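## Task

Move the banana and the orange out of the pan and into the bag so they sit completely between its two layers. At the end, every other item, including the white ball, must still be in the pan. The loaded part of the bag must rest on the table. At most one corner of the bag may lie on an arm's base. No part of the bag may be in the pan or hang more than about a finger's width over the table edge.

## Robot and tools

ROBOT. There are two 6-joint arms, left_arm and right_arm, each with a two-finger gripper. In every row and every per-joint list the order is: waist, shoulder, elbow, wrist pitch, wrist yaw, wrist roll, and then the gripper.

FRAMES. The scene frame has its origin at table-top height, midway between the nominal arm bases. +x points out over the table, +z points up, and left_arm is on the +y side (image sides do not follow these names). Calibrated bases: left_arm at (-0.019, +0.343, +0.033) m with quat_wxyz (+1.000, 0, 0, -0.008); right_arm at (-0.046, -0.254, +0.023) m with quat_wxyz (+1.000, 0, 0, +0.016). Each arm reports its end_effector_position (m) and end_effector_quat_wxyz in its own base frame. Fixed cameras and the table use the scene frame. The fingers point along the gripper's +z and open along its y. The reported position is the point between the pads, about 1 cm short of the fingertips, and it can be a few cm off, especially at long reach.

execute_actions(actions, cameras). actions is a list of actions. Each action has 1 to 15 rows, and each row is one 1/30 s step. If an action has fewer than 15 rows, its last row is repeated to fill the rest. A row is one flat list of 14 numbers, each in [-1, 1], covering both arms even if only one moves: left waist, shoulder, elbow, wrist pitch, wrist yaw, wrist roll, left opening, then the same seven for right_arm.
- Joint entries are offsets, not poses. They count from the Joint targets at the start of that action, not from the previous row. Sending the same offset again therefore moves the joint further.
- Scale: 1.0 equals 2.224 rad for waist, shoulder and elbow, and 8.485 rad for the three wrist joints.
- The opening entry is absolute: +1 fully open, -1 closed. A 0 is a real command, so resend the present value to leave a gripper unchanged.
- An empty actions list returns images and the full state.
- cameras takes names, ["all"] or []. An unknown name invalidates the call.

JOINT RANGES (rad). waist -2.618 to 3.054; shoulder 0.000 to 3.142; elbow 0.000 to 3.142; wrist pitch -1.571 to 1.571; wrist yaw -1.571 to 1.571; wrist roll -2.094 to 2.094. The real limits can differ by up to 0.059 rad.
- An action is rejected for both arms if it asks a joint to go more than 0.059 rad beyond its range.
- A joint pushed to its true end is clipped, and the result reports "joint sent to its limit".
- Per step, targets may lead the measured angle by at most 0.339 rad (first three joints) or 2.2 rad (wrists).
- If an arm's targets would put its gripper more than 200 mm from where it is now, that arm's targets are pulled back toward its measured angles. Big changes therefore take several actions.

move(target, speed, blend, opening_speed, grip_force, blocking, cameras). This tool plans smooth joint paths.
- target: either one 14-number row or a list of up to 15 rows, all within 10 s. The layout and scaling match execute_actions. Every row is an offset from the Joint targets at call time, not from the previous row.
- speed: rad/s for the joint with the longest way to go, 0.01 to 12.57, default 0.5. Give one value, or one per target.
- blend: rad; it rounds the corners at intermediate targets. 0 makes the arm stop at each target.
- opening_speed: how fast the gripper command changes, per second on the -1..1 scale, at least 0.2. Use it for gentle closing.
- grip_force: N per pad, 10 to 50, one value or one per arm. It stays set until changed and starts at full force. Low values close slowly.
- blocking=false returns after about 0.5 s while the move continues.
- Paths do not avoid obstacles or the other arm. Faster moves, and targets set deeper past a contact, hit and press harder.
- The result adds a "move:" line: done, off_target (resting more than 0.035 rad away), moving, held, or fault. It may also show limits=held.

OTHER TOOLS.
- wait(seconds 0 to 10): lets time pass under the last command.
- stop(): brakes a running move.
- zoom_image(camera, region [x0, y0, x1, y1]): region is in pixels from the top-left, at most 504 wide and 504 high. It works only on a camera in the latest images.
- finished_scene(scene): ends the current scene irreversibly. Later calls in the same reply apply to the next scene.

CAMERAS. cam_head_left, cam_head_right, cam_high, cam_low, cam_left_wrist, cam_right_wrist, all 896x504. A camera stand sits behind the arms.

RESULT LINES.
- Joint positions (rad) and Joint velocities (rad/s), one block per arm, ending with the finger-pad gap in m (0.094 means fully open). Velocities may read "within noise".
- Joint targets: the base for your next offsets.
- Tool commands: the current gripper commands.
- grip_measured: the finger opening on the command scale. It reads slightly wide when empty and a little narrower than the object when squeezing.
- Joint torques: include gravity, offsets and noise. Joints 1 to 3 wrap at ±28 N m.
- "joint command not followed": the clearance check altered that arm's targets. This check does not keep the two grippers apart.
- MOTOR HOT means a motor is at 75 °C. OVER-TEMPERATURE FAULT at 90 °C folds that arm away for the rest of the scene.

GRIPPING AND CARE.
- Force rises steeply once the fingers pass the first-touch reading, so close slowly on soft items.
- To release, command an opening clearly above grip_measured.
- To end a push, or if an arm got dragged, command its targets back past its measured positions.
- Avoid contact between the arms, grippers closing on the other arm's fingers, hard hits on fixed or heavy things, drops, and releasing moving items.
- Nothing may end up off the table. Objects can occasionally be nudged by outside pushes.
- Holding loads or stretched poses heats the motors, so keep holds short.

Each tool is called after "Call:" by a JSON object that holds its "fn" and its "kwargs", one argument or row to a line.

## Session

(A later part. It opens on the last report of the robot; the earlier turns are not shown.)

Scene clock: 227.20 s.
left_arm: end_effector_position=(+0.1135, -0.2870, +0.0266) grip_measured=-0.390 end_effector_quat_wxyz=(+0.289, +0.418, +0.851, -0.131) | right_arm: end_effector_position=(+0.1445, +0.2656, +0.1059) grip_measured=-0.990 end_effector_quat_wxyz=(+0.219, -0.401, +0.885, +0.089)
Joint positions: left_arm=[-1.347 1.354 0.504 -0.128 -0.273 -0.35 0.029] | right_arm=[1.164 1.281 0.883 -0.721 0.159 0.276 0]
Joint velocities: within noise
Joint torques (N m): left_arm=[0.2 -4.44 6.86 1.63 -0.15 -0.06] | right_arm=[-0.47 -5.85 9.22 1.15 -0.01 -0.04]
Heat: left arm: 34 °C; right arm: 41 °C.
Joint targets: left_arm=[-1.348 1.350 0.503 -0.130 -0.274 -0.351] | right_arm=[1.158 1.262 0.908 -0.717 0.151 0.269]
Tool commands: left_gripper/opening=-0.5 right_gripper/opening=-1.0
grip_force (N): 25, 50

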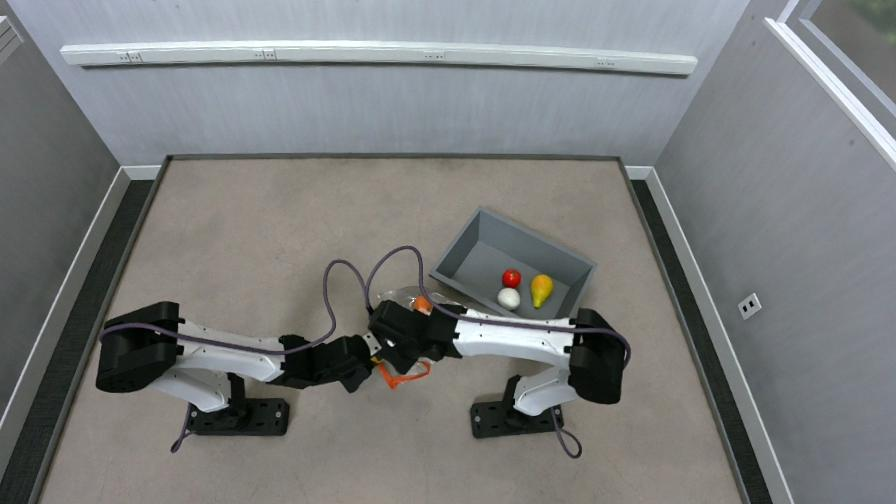

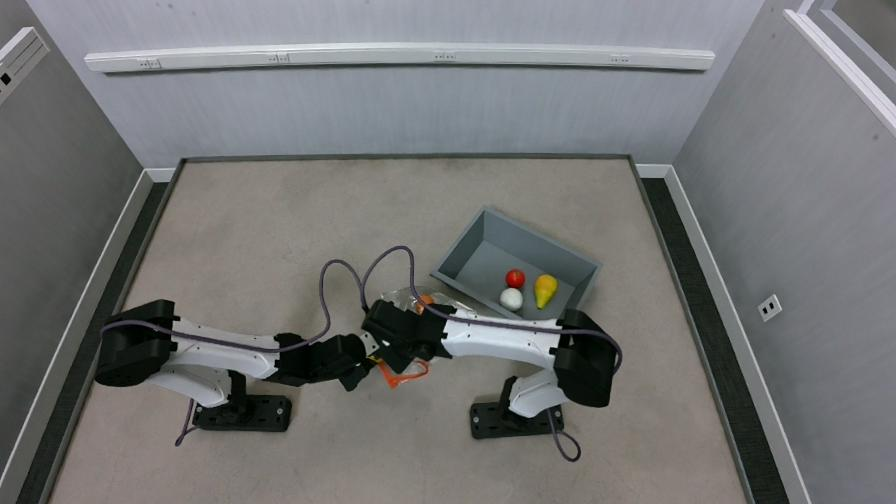

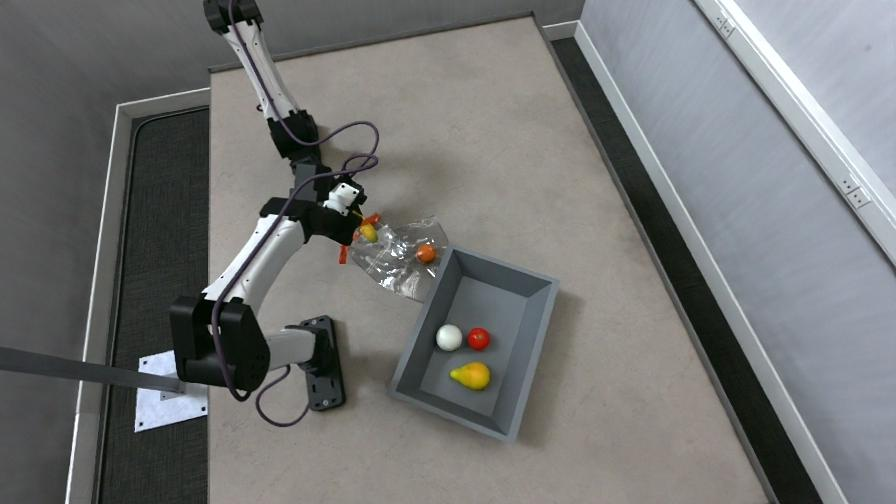

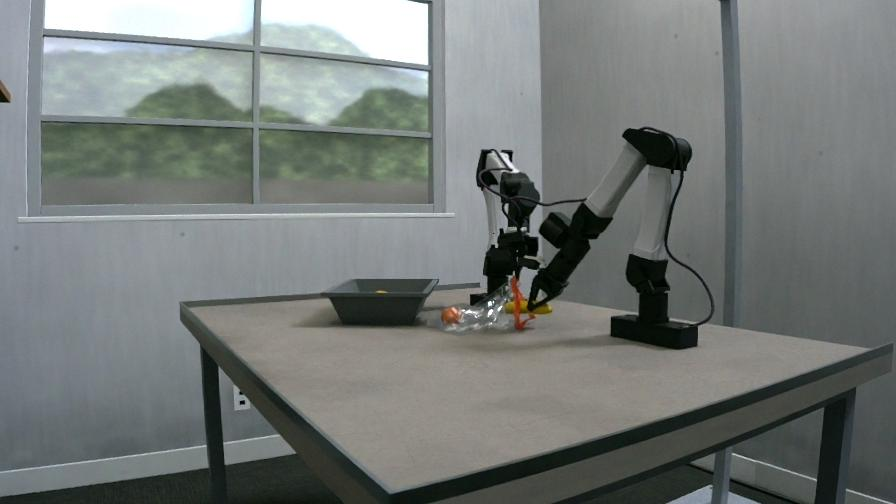

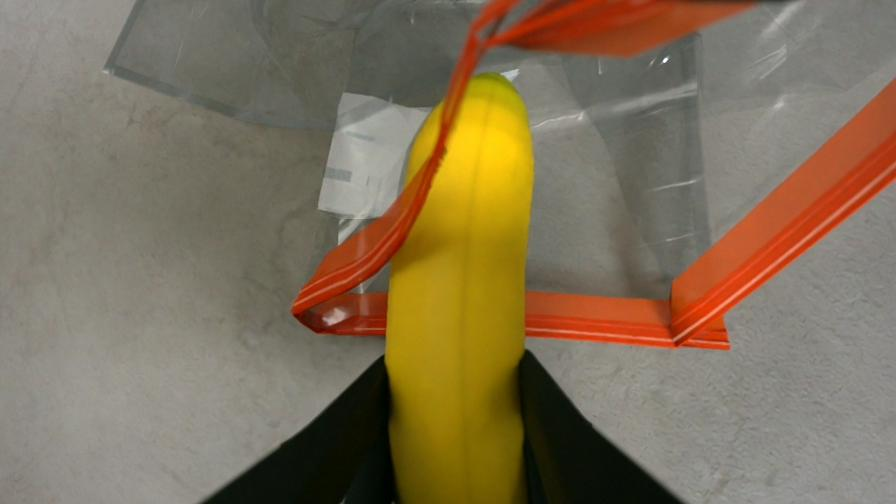

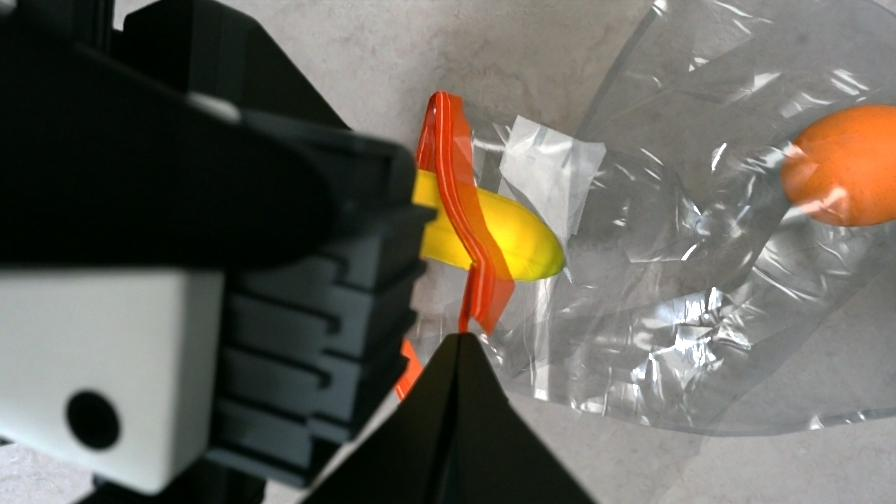

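Call:
{"fn": "move", "kwargs": {
  "target": [0,0,0,0,0,0,-0.5,-0.0733,-0.054,-0.0337,-0.0033,-0.0093,-0.01685,-1],
  "cameras": ["cam_left_wrist","cam_right_wrist","cam_high"]
}}

Scene clock: 228.93 s.
left_arm: end_effector_position=(+0.1135, -0.2870, +0.0266) grip_measured=-0.390 end_effector_quat_wxyz=(+0.289, +0.418, +0.851, -0.131) | right_arm: end_effector_position=(+0.1652, +0.2325, +0.1176) grip_measured=-0.990 end_effector_quat_wxyz=(+0.230, -0.398, +0.882, +0.100)
Joint positions: left_arm=[-1.347 1.354 0.504 -0.128 -0.273 -0.35 0.029] | right_arm=[1.002 1.16 0.836 -0.746 0.081 0.134 0]
Joint torques (N m): left_arm=[0.14 -4.38 6.83 1.63 -0.15 -0.06] | right_arm=[-0.69 -4.88 6.67 1.2 -0.12 -0.07]
Heat: left arm: 34 °C; right arm: 41 °C.
Joint targets: left_arm=[-1.348 1.350 0.503 -0.130 -0.274 -0.351] | right_arm=[0.995 1.142 0.833 -0.745 0.072 0.126]
grip_force (N): 25, 50
move: done
Images, in order (width x height): cam_high 896x504, cam_left_wrist 896x504, cam_right_wrist 896x504.

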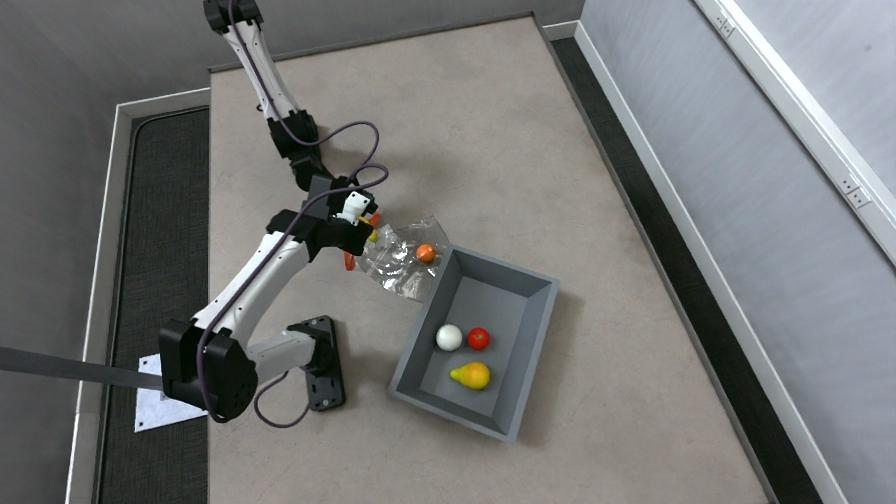

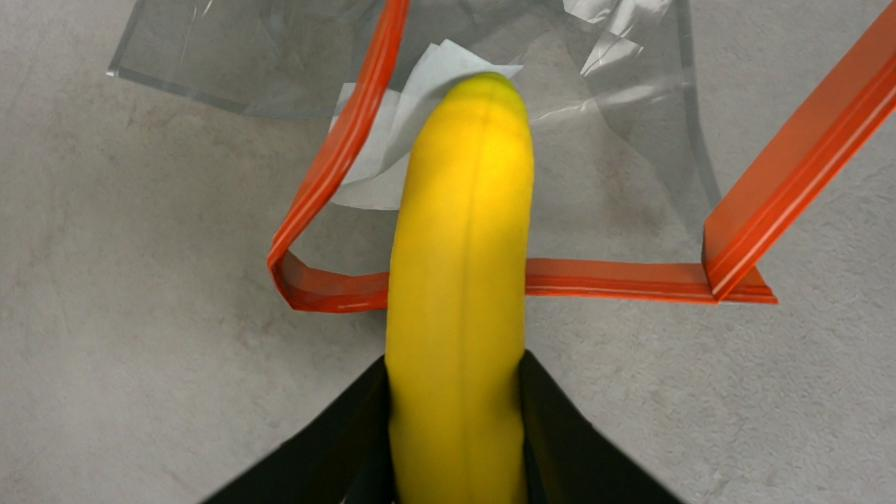

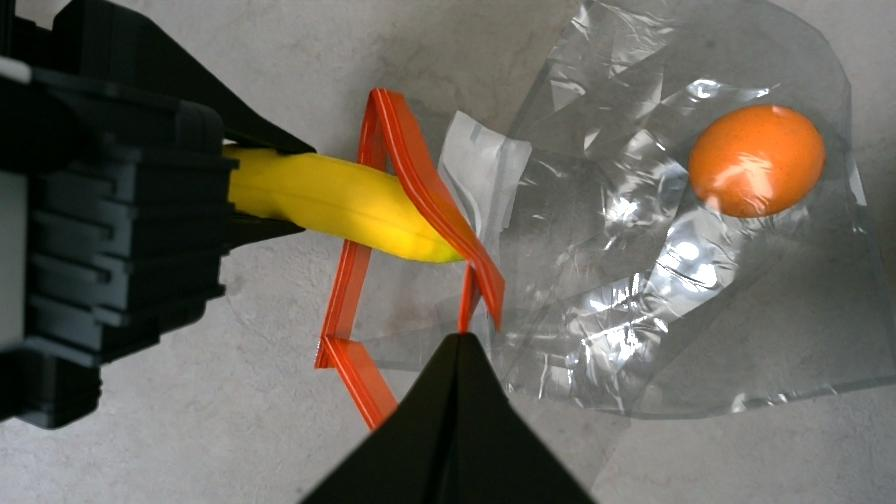

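Call:
{"fn": "move", "kwargs": {
  "target": [0.0304,0.0649,0.0433,0.01117,0.00694,0.0085,-0.5,0,0,0,0,0,0,-1],
  "cameras": ["cam_left_wrist","cam_right_wrist","cam_high"]
}}

Scene clock: 230.27 s.
left_arm: end_effector_position=(+0.1333, -0.3125, +0.0233) grip_measured=-0.390 end_effector_quat_wxyz=(+0.292, +0.420, +0.848, -0.138) | right_arm: end_effector_position=(+0.1651, +0.2325, +0.1175) grip_measured=-0.990 end_effector_quat_wxyz=(+0.230, -0.398, +0.882, +0.100)
Joint positions: left_arm=[-1.286 1.483 0.58 -0.046 -0.232 -0.29 0.029] | right_arm=[1.002 1.16 0.836 -0.746 0.08 0.134 0]
Joint torques (N m): left_arm=[0.7 -4.26 8.77 1.82 0.05 0.07] | right_arm=[-0.65 -4.89 6.68 1.2 -0.06 -0.04]
Heat: left arm: 34 °C; right arm: 41 °C.
Joint targets: left_arm=[-1.280 1.495 0.600 -0.035 -0.215 -0.278] | right_arm=[0.995 1.142 0.833 -0.745 0.072 0.126]
grip_force (N): 25, 50
move: done
Images, in order (width x height): cam_high 896x504, cam_left_wrist 896x504, cam_right_wrist 896x504.

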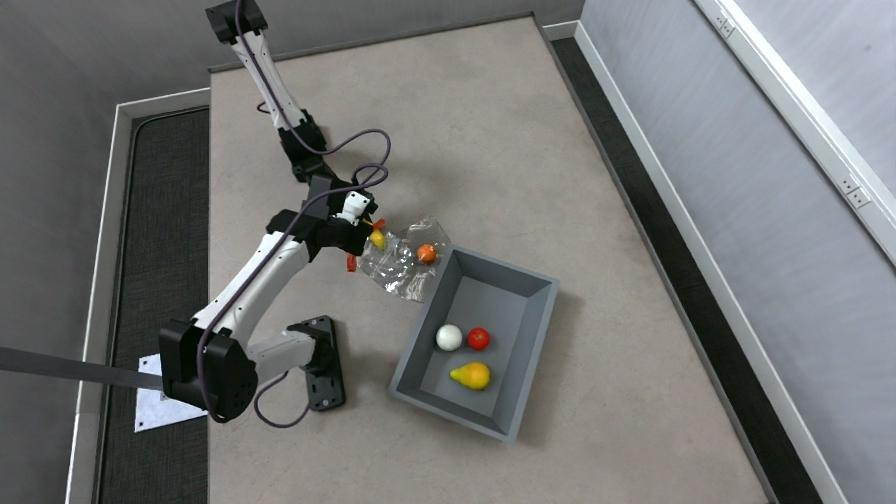

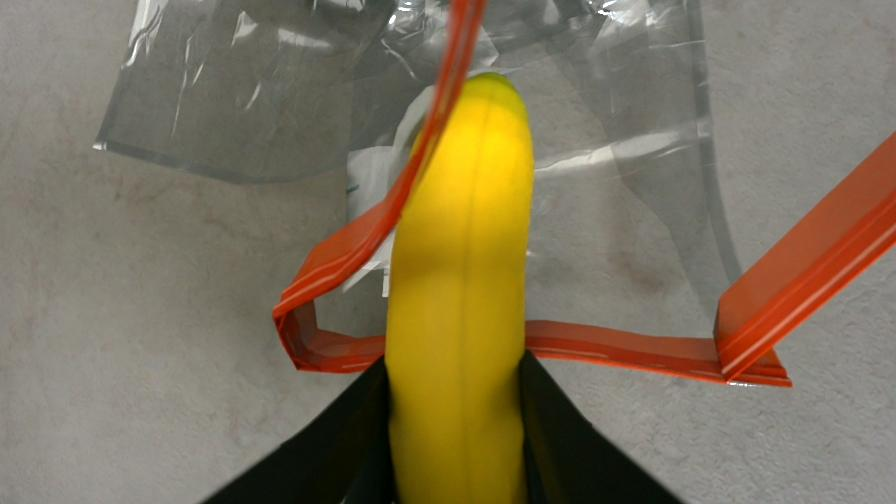

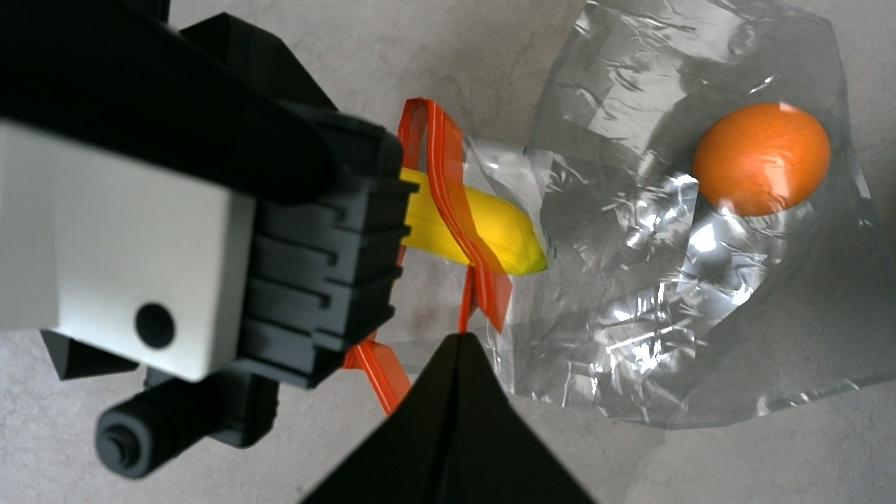

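Call:
{"fn": "move", "kwargs": {
  "target": [
    [0,0,0,0,0,0,-0.5,-0.0632,-0.0213,0.0218,-0.0108,-0.00823,-0.0144,-1],
    [0.0208,0.0689,0.0751,-0.00077,0.0033,0.0044,-0.5,-0.0632,-0.0213,0.0218,-0.0108,-0.00823,-0.0144,-1]
  ],
  "blend": 0.02,
  "cameras": ["cam_left_wrist","cam_right_wrist","cam_high"]
}}

Scene clock: 232.33 s.
left_arm: end_effector_position=(+0.1586, -0.3521, +0.0295) grip_measured=-0.390 end_effector_quat_wxyz=(+0.296, +0.418, +0.847, -0.142) | right_arm: end_effector_position=(+0.1766, +0.2026, +0.1258) grip_measured=-0.990 end_effector_quat_wxyz=(+0.217, -0.399, +0.886, +0.095)
Joint positions: left_arm=[-1.239 1.634 0.748 -0.042 -0.204 -0.253 0.029] | right_arm=[0.861 1.11 0.854 -0.838 0.012 0.011 0]
Joint torques (N m): left_arm=[0.62 -5.57 8.79 1.74 0.06 0.03] | right_arm=[-0.65 -4.26 9.55 1.16 -0.1 -0.03]
Heat: left arm: 34 °C; right arm: 40 °C.
Joint targets: left_arm=[-1.234 1.648 0.767 -0.042 -0.187 -0.241] | right_arm=[0.854 1.094 0.882 -0.837 0.002 0.003]
grip_force (N): 25, 50
move: done
Images, in order (width x height): cam_high 896x504, cam_left_wrist 896x504, cam_right_wrist 896x504.

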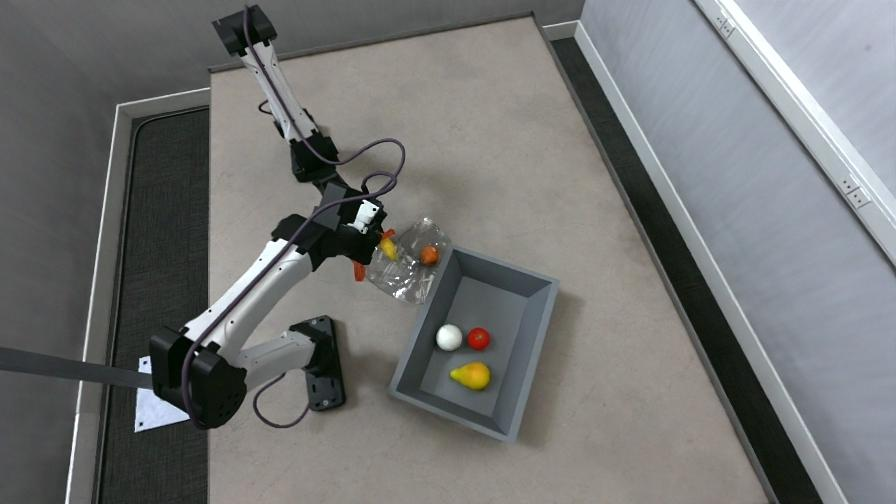

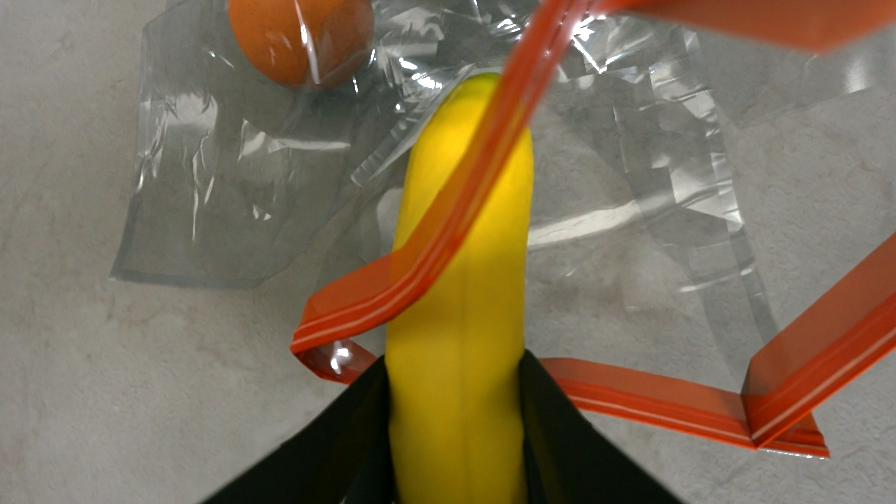

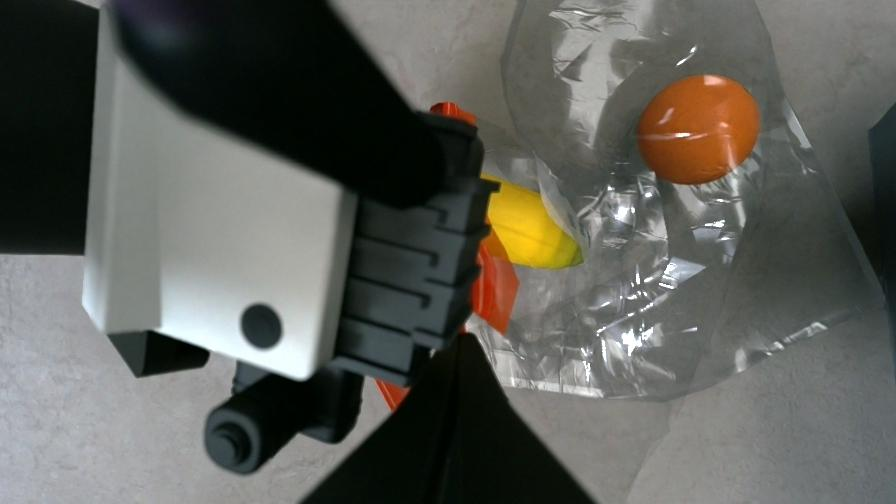

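Call:
{"fn": "move", "kwargs": {
  "target": [0,0.0492,-0.0279,0.02018,0,0,-0.5,0,0,0,0,0,0,-1],
  "speed": 0.15,
  "cameras": ["cam_left_wrist","cam_right_wrist","cam_low"]
}}

Call:
{"fn": "zoom_image", "kwargs": {
  "camera": "cam_low",
  "region": [400, 230, 640, 360]
}}

Scene clock: 234.43 s.
left_arm: end_effector_position=(+0.1617, -0.3612, +0.0030) grip_measured=-0.390 end_effector_quat_wxyz=(+0.304, +0.416, +0.844, -0.150) | right_arm: end_effector_position=(+0.1722, +0.1983, +0.1227) grip_measured=-0.990 end_effector_quat_wxyz=(+0.204, -0.401, +0.888, +0.090)
Joint positions: left_arm=[-1.239 1.742 0.715 0.123 -0.203 -0.252 0.029] | right_arm=[0.861 1.11 0.854 -0.866 0.009 0.011 0]
Joint torques (N m): left_arm=[0.62 -5.89 5.37 1.85 0.06 0.05] | right_arm=[-0.58 -4.22 9.51 1.4 -0.09 -0.04]
Heat: left arm: 34 °C; right arm: 40 °C.
Joint targets: left_arm=[-1.234 1.757 0.705 0.130 -0.187 -0.241] | right_arm=[0.854 1.094 0.882 -0.837 0.002 0.004]
grip_force (N): 25, 50
move: done
Images, in order (width x height): cam_low 896x504, cam_left_wrist 896x504, cam_right_wrist 896x504.

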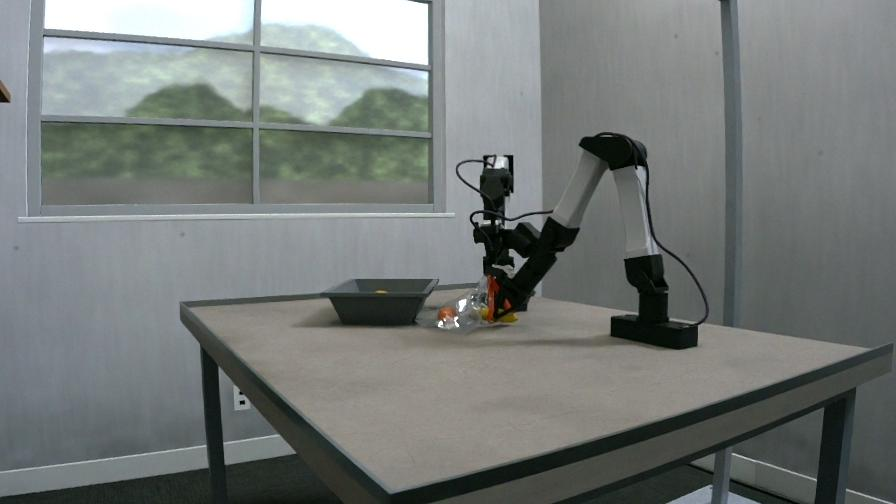

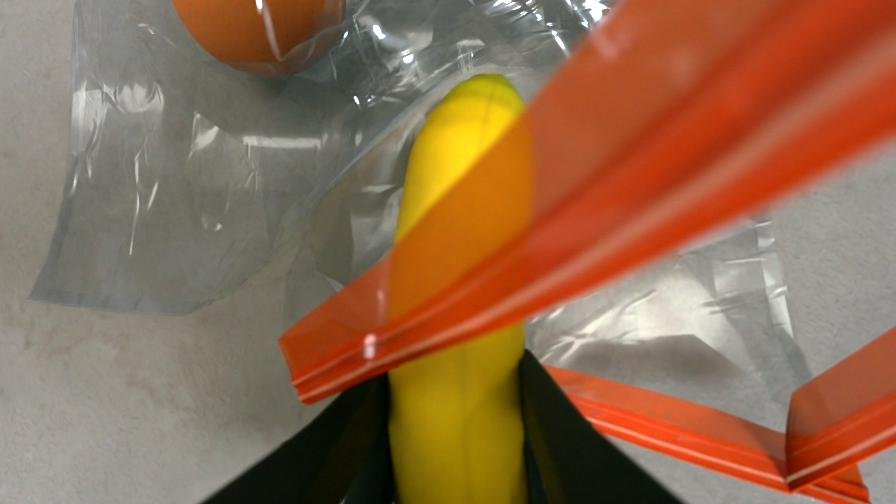

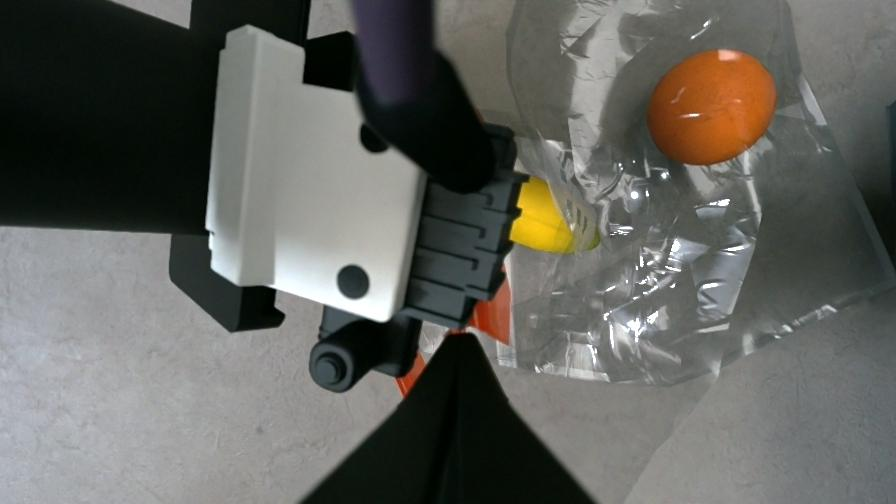

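Scaled by 2.100 from the camera's 896x504 image, which has a finer 1280x720 frame.

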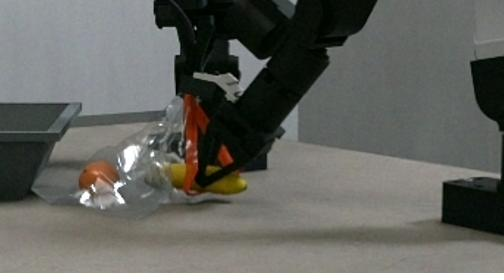

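Call:
{"fn": "move", "kwargs": {
  "target": [
    [0,0,0,0,0,0,-0.2,0,0,0,0,0,0,-1],
    [-0.0286,-0.1083,-0.0924,-0.0055,-0.0045,-0.0061,-0.2,0,0,0,0,0,0,-1]
  ],
  "speed": 0.3,
  "opening_speed": 0.5,
  "cameras": ["cam_left_wrist","cam_right_wrist","cam_low"]
}}

Call:
{"fn": "zoom_image", "kwargs": {
  "camera": "cam_low",
  "region": [400, 230, 640, 360]
}}

Scene clock: 237.03 s.
left_arm: end_effector_position=(+0.1271, -0.3118, +0.0029) grip_measured=-0.202 end_effector_quat_wxyz=(+0.291, +0.428, +0.842, -0.152) | right_arm: end_effector_position=(+0.1738, +0.2001, +0.1239) grip_measured=-0.990 end_effector_quat_wxyz=(+0.209, -0.401, +0.887, +0.093)
Joint positions: left_arm=[-1.291 1.536 0.509 0.097 -0.208 -0.281 0.038] | right_arm=[0.861 1.11 0.854 -0.855 0.009 0.011 0]
Joint torques (N m): left_arm=[-0.28 -6.71 5.37 1.57 -0.27 -0.19] | right_arm=[-0.65 -4.22 9.51 1.31 -0.08 -0.03]
Heat: left arm: 34 °C; right arm: 40 °C.
Joint targets: left_arm=[-1.297 1.516 0.499 0.083 -0.225 -0.293] | right_arm=[0.854 1.094 0.882 -0.837 0.002 0.004]
grip_force (N): 25, 50
move: done
Images, in order (width x height): cam_low 896x504, cam_left_wrist 896x504, cam_right_wrist 896x504.

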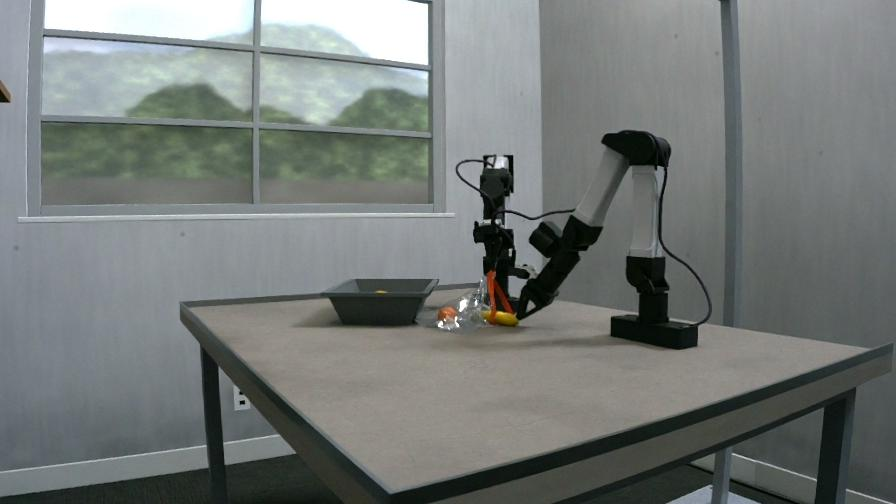

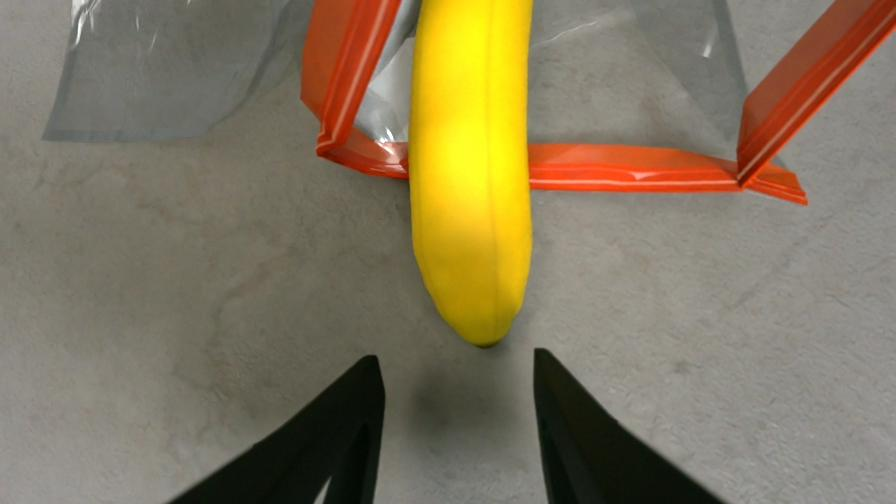

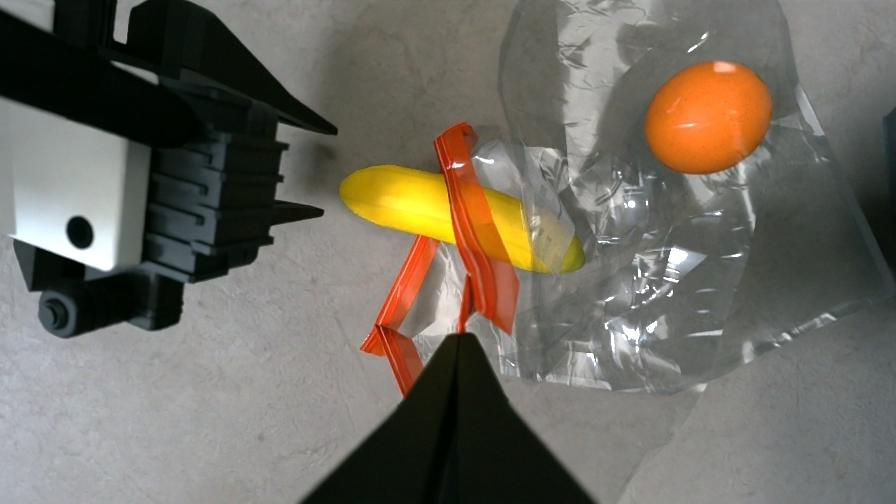

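Scaled by 2.100 from the camera's 896x504 image, which has a finer 1280x720 frame.

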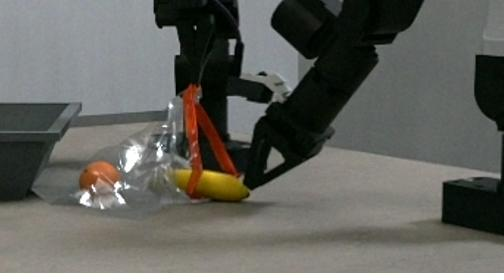

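Call:
{"fn": "move", "kwargs": {
  "target": [
    [-0.0781,-0.0216,-0.0909,0.0308,-0.019,-0.01126,-0.2,0,0,0,0,0,0,-1],
    [-0.0746,0.1353,-0.1298,0.10665,-0.0263,-0.0007,-1,0,0,0,0,0,0,-1]
  ],
  "speed": 0.6,
  "cameras": ["cam_left_wrist","cam_right_wrist","cam_low"]
}}

Call:
{"fn": "zoom_image", "kwargs": {
  "camera": "cam_low",
  "region": [400, 230, 640, 360]
}}

Scene clock: 244.33 s.
left_arm: end_effector_position=(+0.1073, -0.3180, -0.0082) grip_measured=-0.977 end_effector_quat_wxyz=(+0.433, +0.389, +0.780, -0.231) | right_arm: end_effector_position=(+0.1738, +0.2002, +0.1240) grip_measured=-0.990 end_effector_quat_wxyz=(+0.209, -0.401, +0.887, +0.093)
Joint positions: left_arm=[-1.464 1.806 0.217 0.981 -0.432 -0.31 0.001] | right_arm=[0.861 1.11 0.854 -0.854 0.009 0.011 0]
Joint torques (N m): left_arm=[0.32 -4.29 2.67 2.21 -0.3 0.05] | right_arm=[-0.64 -4.23 9.54 1.31 -0.08 -0.04]
Heat: left arm: 33 °C; right arm: 39 °C.
Joint targets: left_arm=[-1.463 1.817 0.210 0.988 -0.448 -0.299] | right_arm=[0.854 1.094 0.882 -0.837 0.002 0.004]
grip_force (N): 25, 50
move: done
Images, in order (width x height): cam_low 896x504, cam_left_wrist 896x504, cam_right_wrist 896x504.

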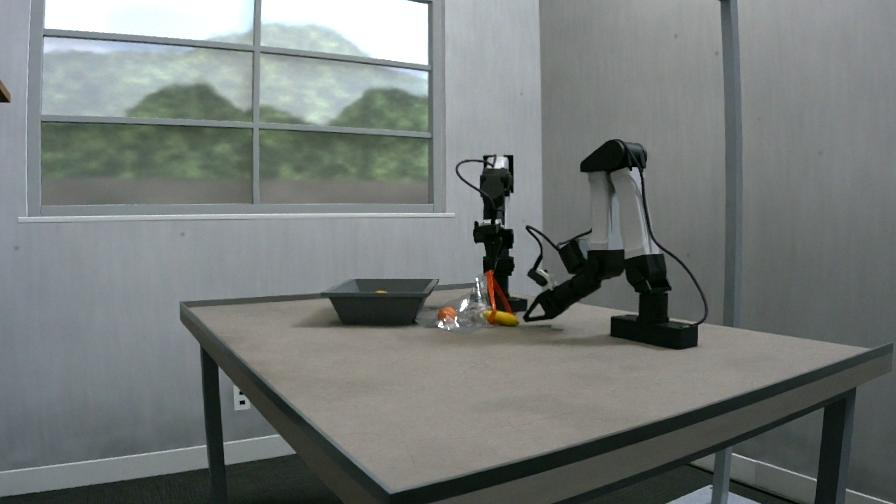

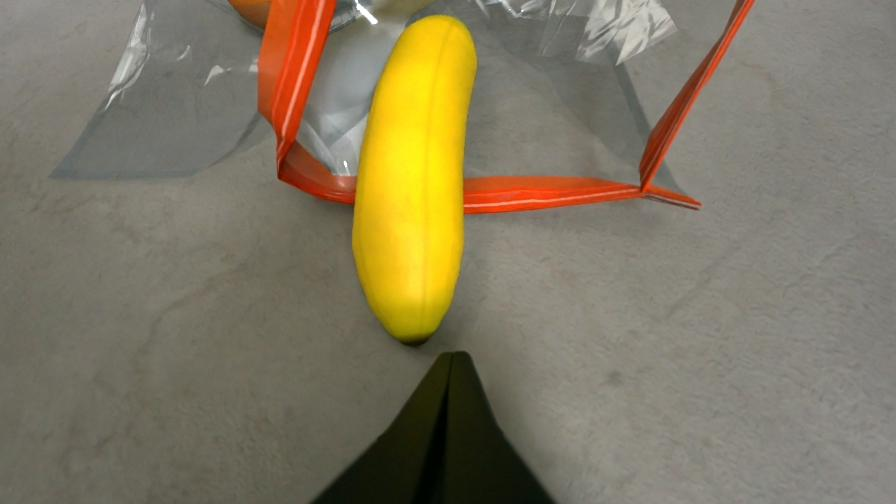

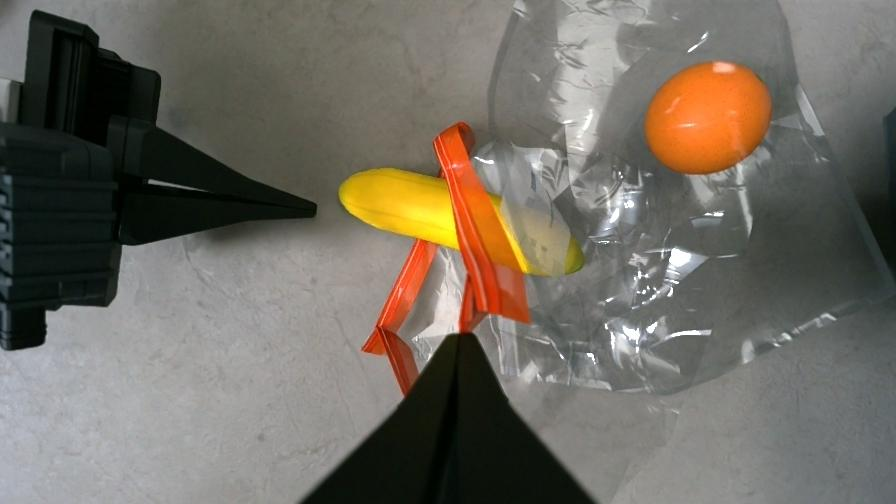

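Scaled by 2.100 from the camera's 896x504 image, which has a finer 1280x720 frame.

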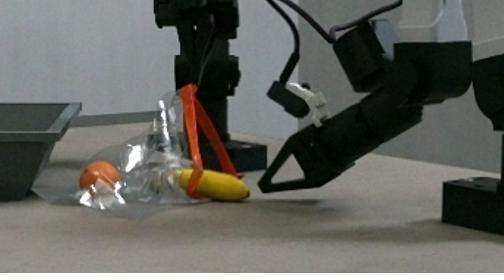

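Call:
{"fn": "move", "kwargs": {
  "target": [
    [0.0112,0,0,0,0,0,-1,0,0,0,0,0,0,-1],
    [0.0667,0.0448,0.0871,-0.0076,0.012,0.0089,-1,0,0,0,0,0,0,-1]
  ],
  "speed": 0.15,
  "blend": 0.01,
  "cameras": ["cam_left_wrist","cam_right_wrist","cam_low"]
}}

Call:
{"fn": "zoom_image", "kwargs": {
  "camera": "cam_low",
  "region": [400, 230, 640, 360]
}}

Scene clock: 246.67 s.
left_arm: end_effector_position=(+0.1537, -0.3522, -0.0059) grip_measured=-0.978 end_effector_quat_wxyz=(+0.447, +0.372, +0.784, -0.218) | right_arm: end_effector_position=(+0.1738, +0.2002, +0.1240) grip_measured=-0.990 end_effector_quat_wxyz=(+0.209, -0.401, +0.887, +0.093)
Joint positions: left_arm=[-1.321 1.902 0.391 0.94 -0.364 -0.235 0.001] | right_arm=[0.861 1.11 0.854 -0.854 0.009 0.011 0]
Joint torques (N m): left_arm=[0.75 -5.34 5.16 2.01 0.06 0.05] | right_arm=[-0.64 -4.18 9.51 1.31 -0.09 -0.03]
Heat: left arm: 33 °C; right arm: 39 °C.
Joint targets: left_arm=[-1.315 1.917 0.404 0.924 -0.346 -0.224] | right_arm=[0.854 1.094 0.882 -0.837 0.002 0.004]
grip_force (N): 25, 50
move: done
Images, in order (width x height): cam_low 896x504, cam_left_wrist 896x504, cam_right_wrist 896x504.

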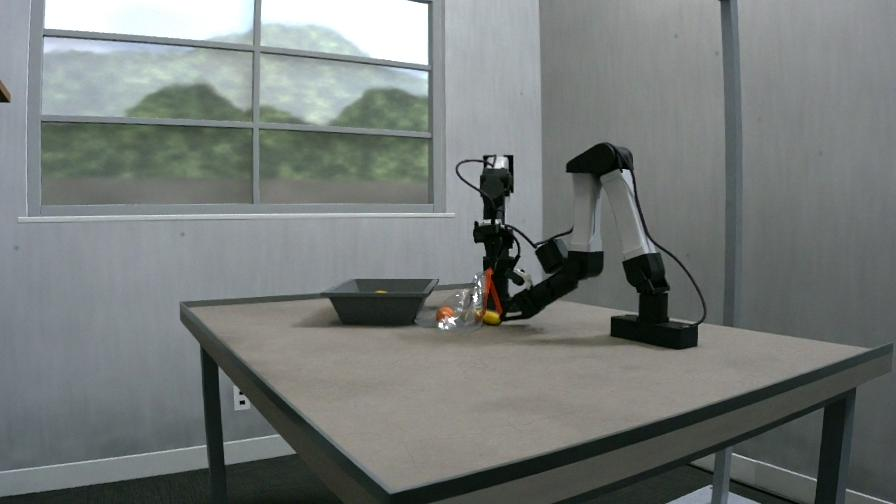

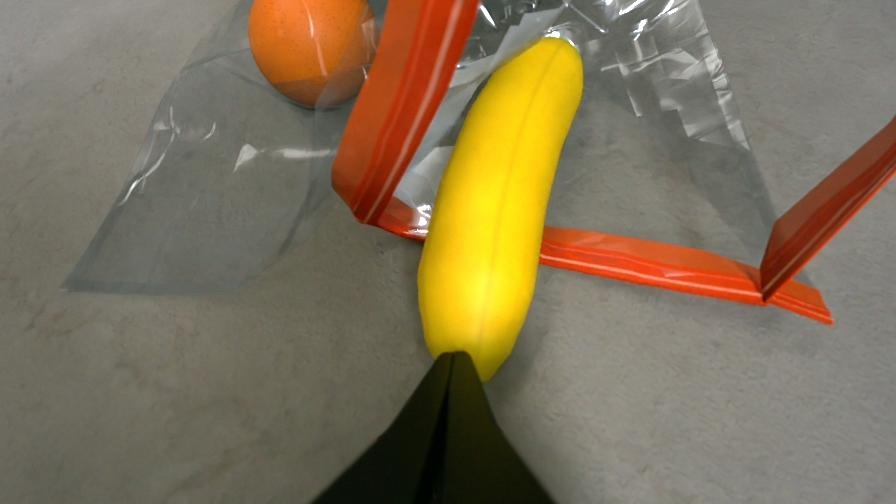

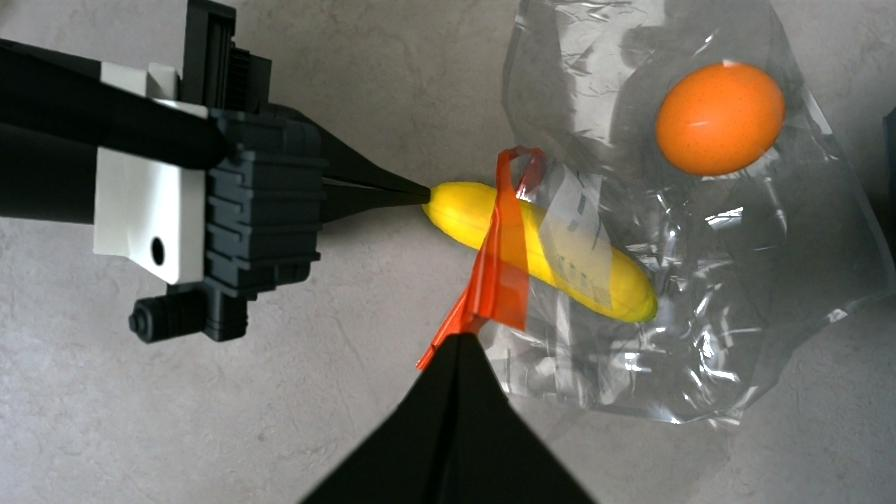

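Scaled by 2.100 from the camera's 896x504 image, which has a finer 1280x720 frame.

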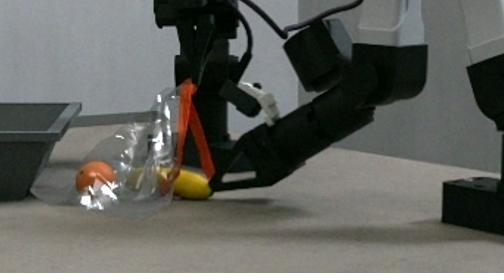

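Call:
{"fn": "move", "kwargs": {
  "target": [0.0189,0.0466,0.0963,-0.0113,0.008,0.0057,-1,0,0,0,0,0,0,-1],
  "speed": 0.15,
  "cameras": ["cam_left_wrist","cam_right_wrist","cam_low"]
}}

Call:
{"fn": "zoom_image", "kwargs": {
  "camera": "cam_low",
  "region": [400, 230, 640, 360]
}}

Scene clock: 248.93 s.
left_arm: end_effector_position=(+0.1729, -0.3990, -0.0086) grip_measured=-0.978 end_effector_quat_wxyz=(+0.440, +0.389, +0.779, -0.221) | right_arm: end_effector_position=(+0.1764, +0.1977, +0.1239) grip_measured=-0.990 end_effector_quat_wxyz=(+0.211, -0.397, +0.889, +0.086)
Joint positions: left_arm=[-1.28 2.004 0.595 0.84 -0.3 -0.189 0.001] | right_arm=[0.857 1.11 0.854 -0.855 0.022 0.011 0]
Joint torques (N m): left_arm=[0.79 -6.64 6.8 2.1 0.09 0.09] | right_arm=[-0.13 -4.22 9.51 1.32 -0.2 -0.04]
Heat: left arm: 33 °C; right arm: 38 °C.
Joint targets: left_arm=[-1.273 2.020 0.618 0.828 -0.278 -0.175] | right_arm=[0.855 1.094 0.882 -0.837 0.002 0.004]
grip_force (N): 25, 50
move: done
Images, in order (width x height): cam_low 896x504, cam_left_wrist 896x504, cam_right_wrist 896x504.

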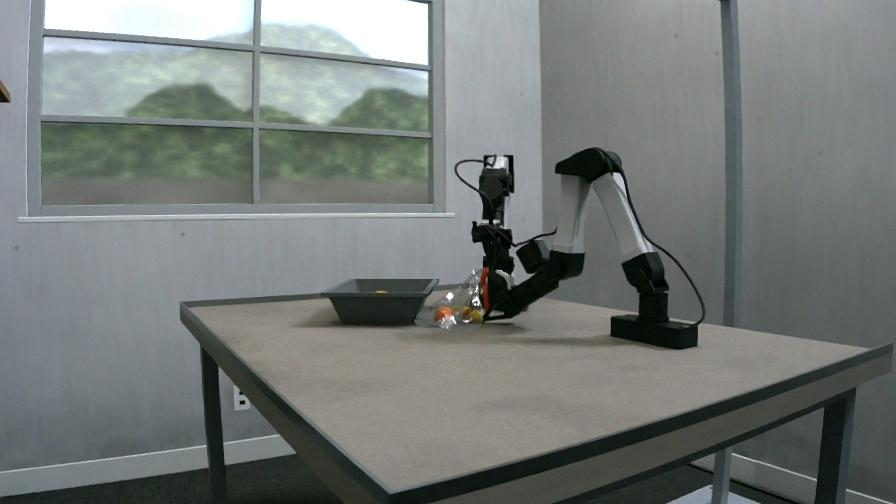

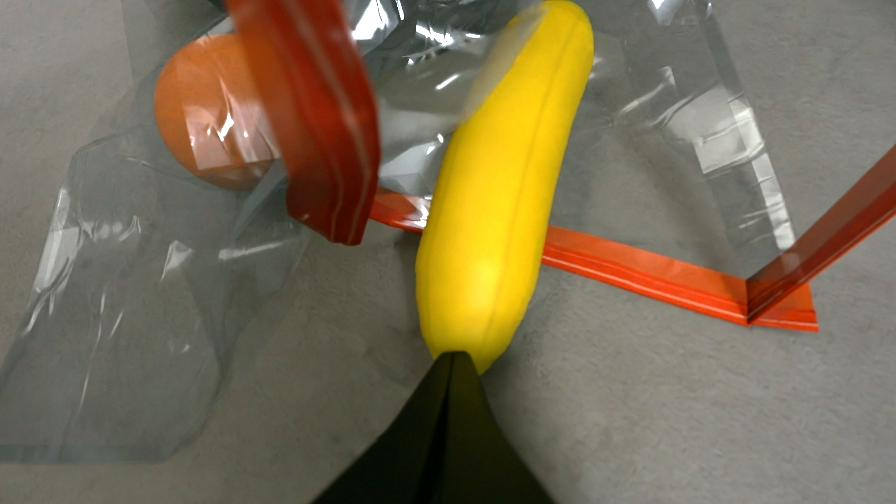

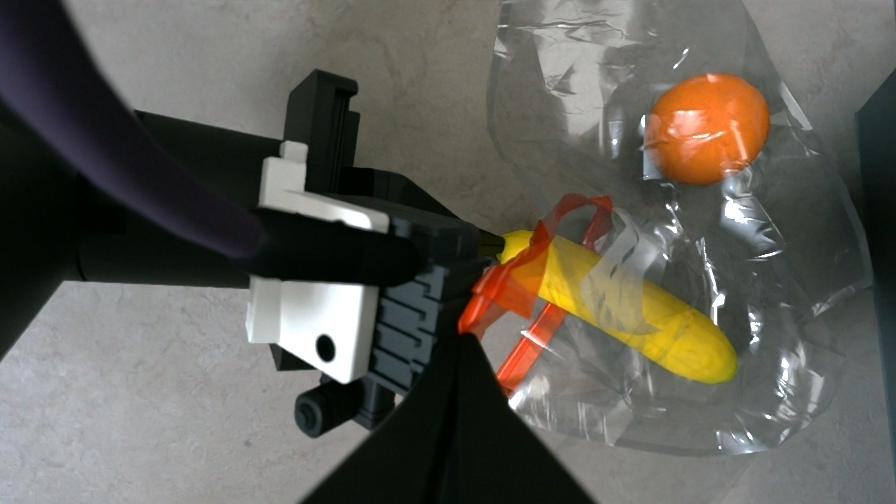

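Scaled by 2.100 from the camera's 896x504 image, which has a finer 1280x720 frame.

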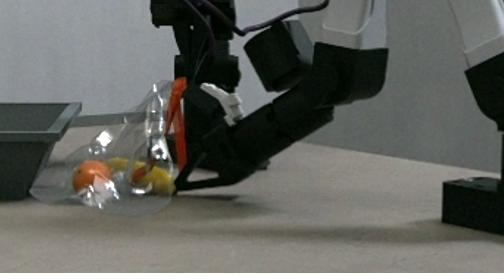

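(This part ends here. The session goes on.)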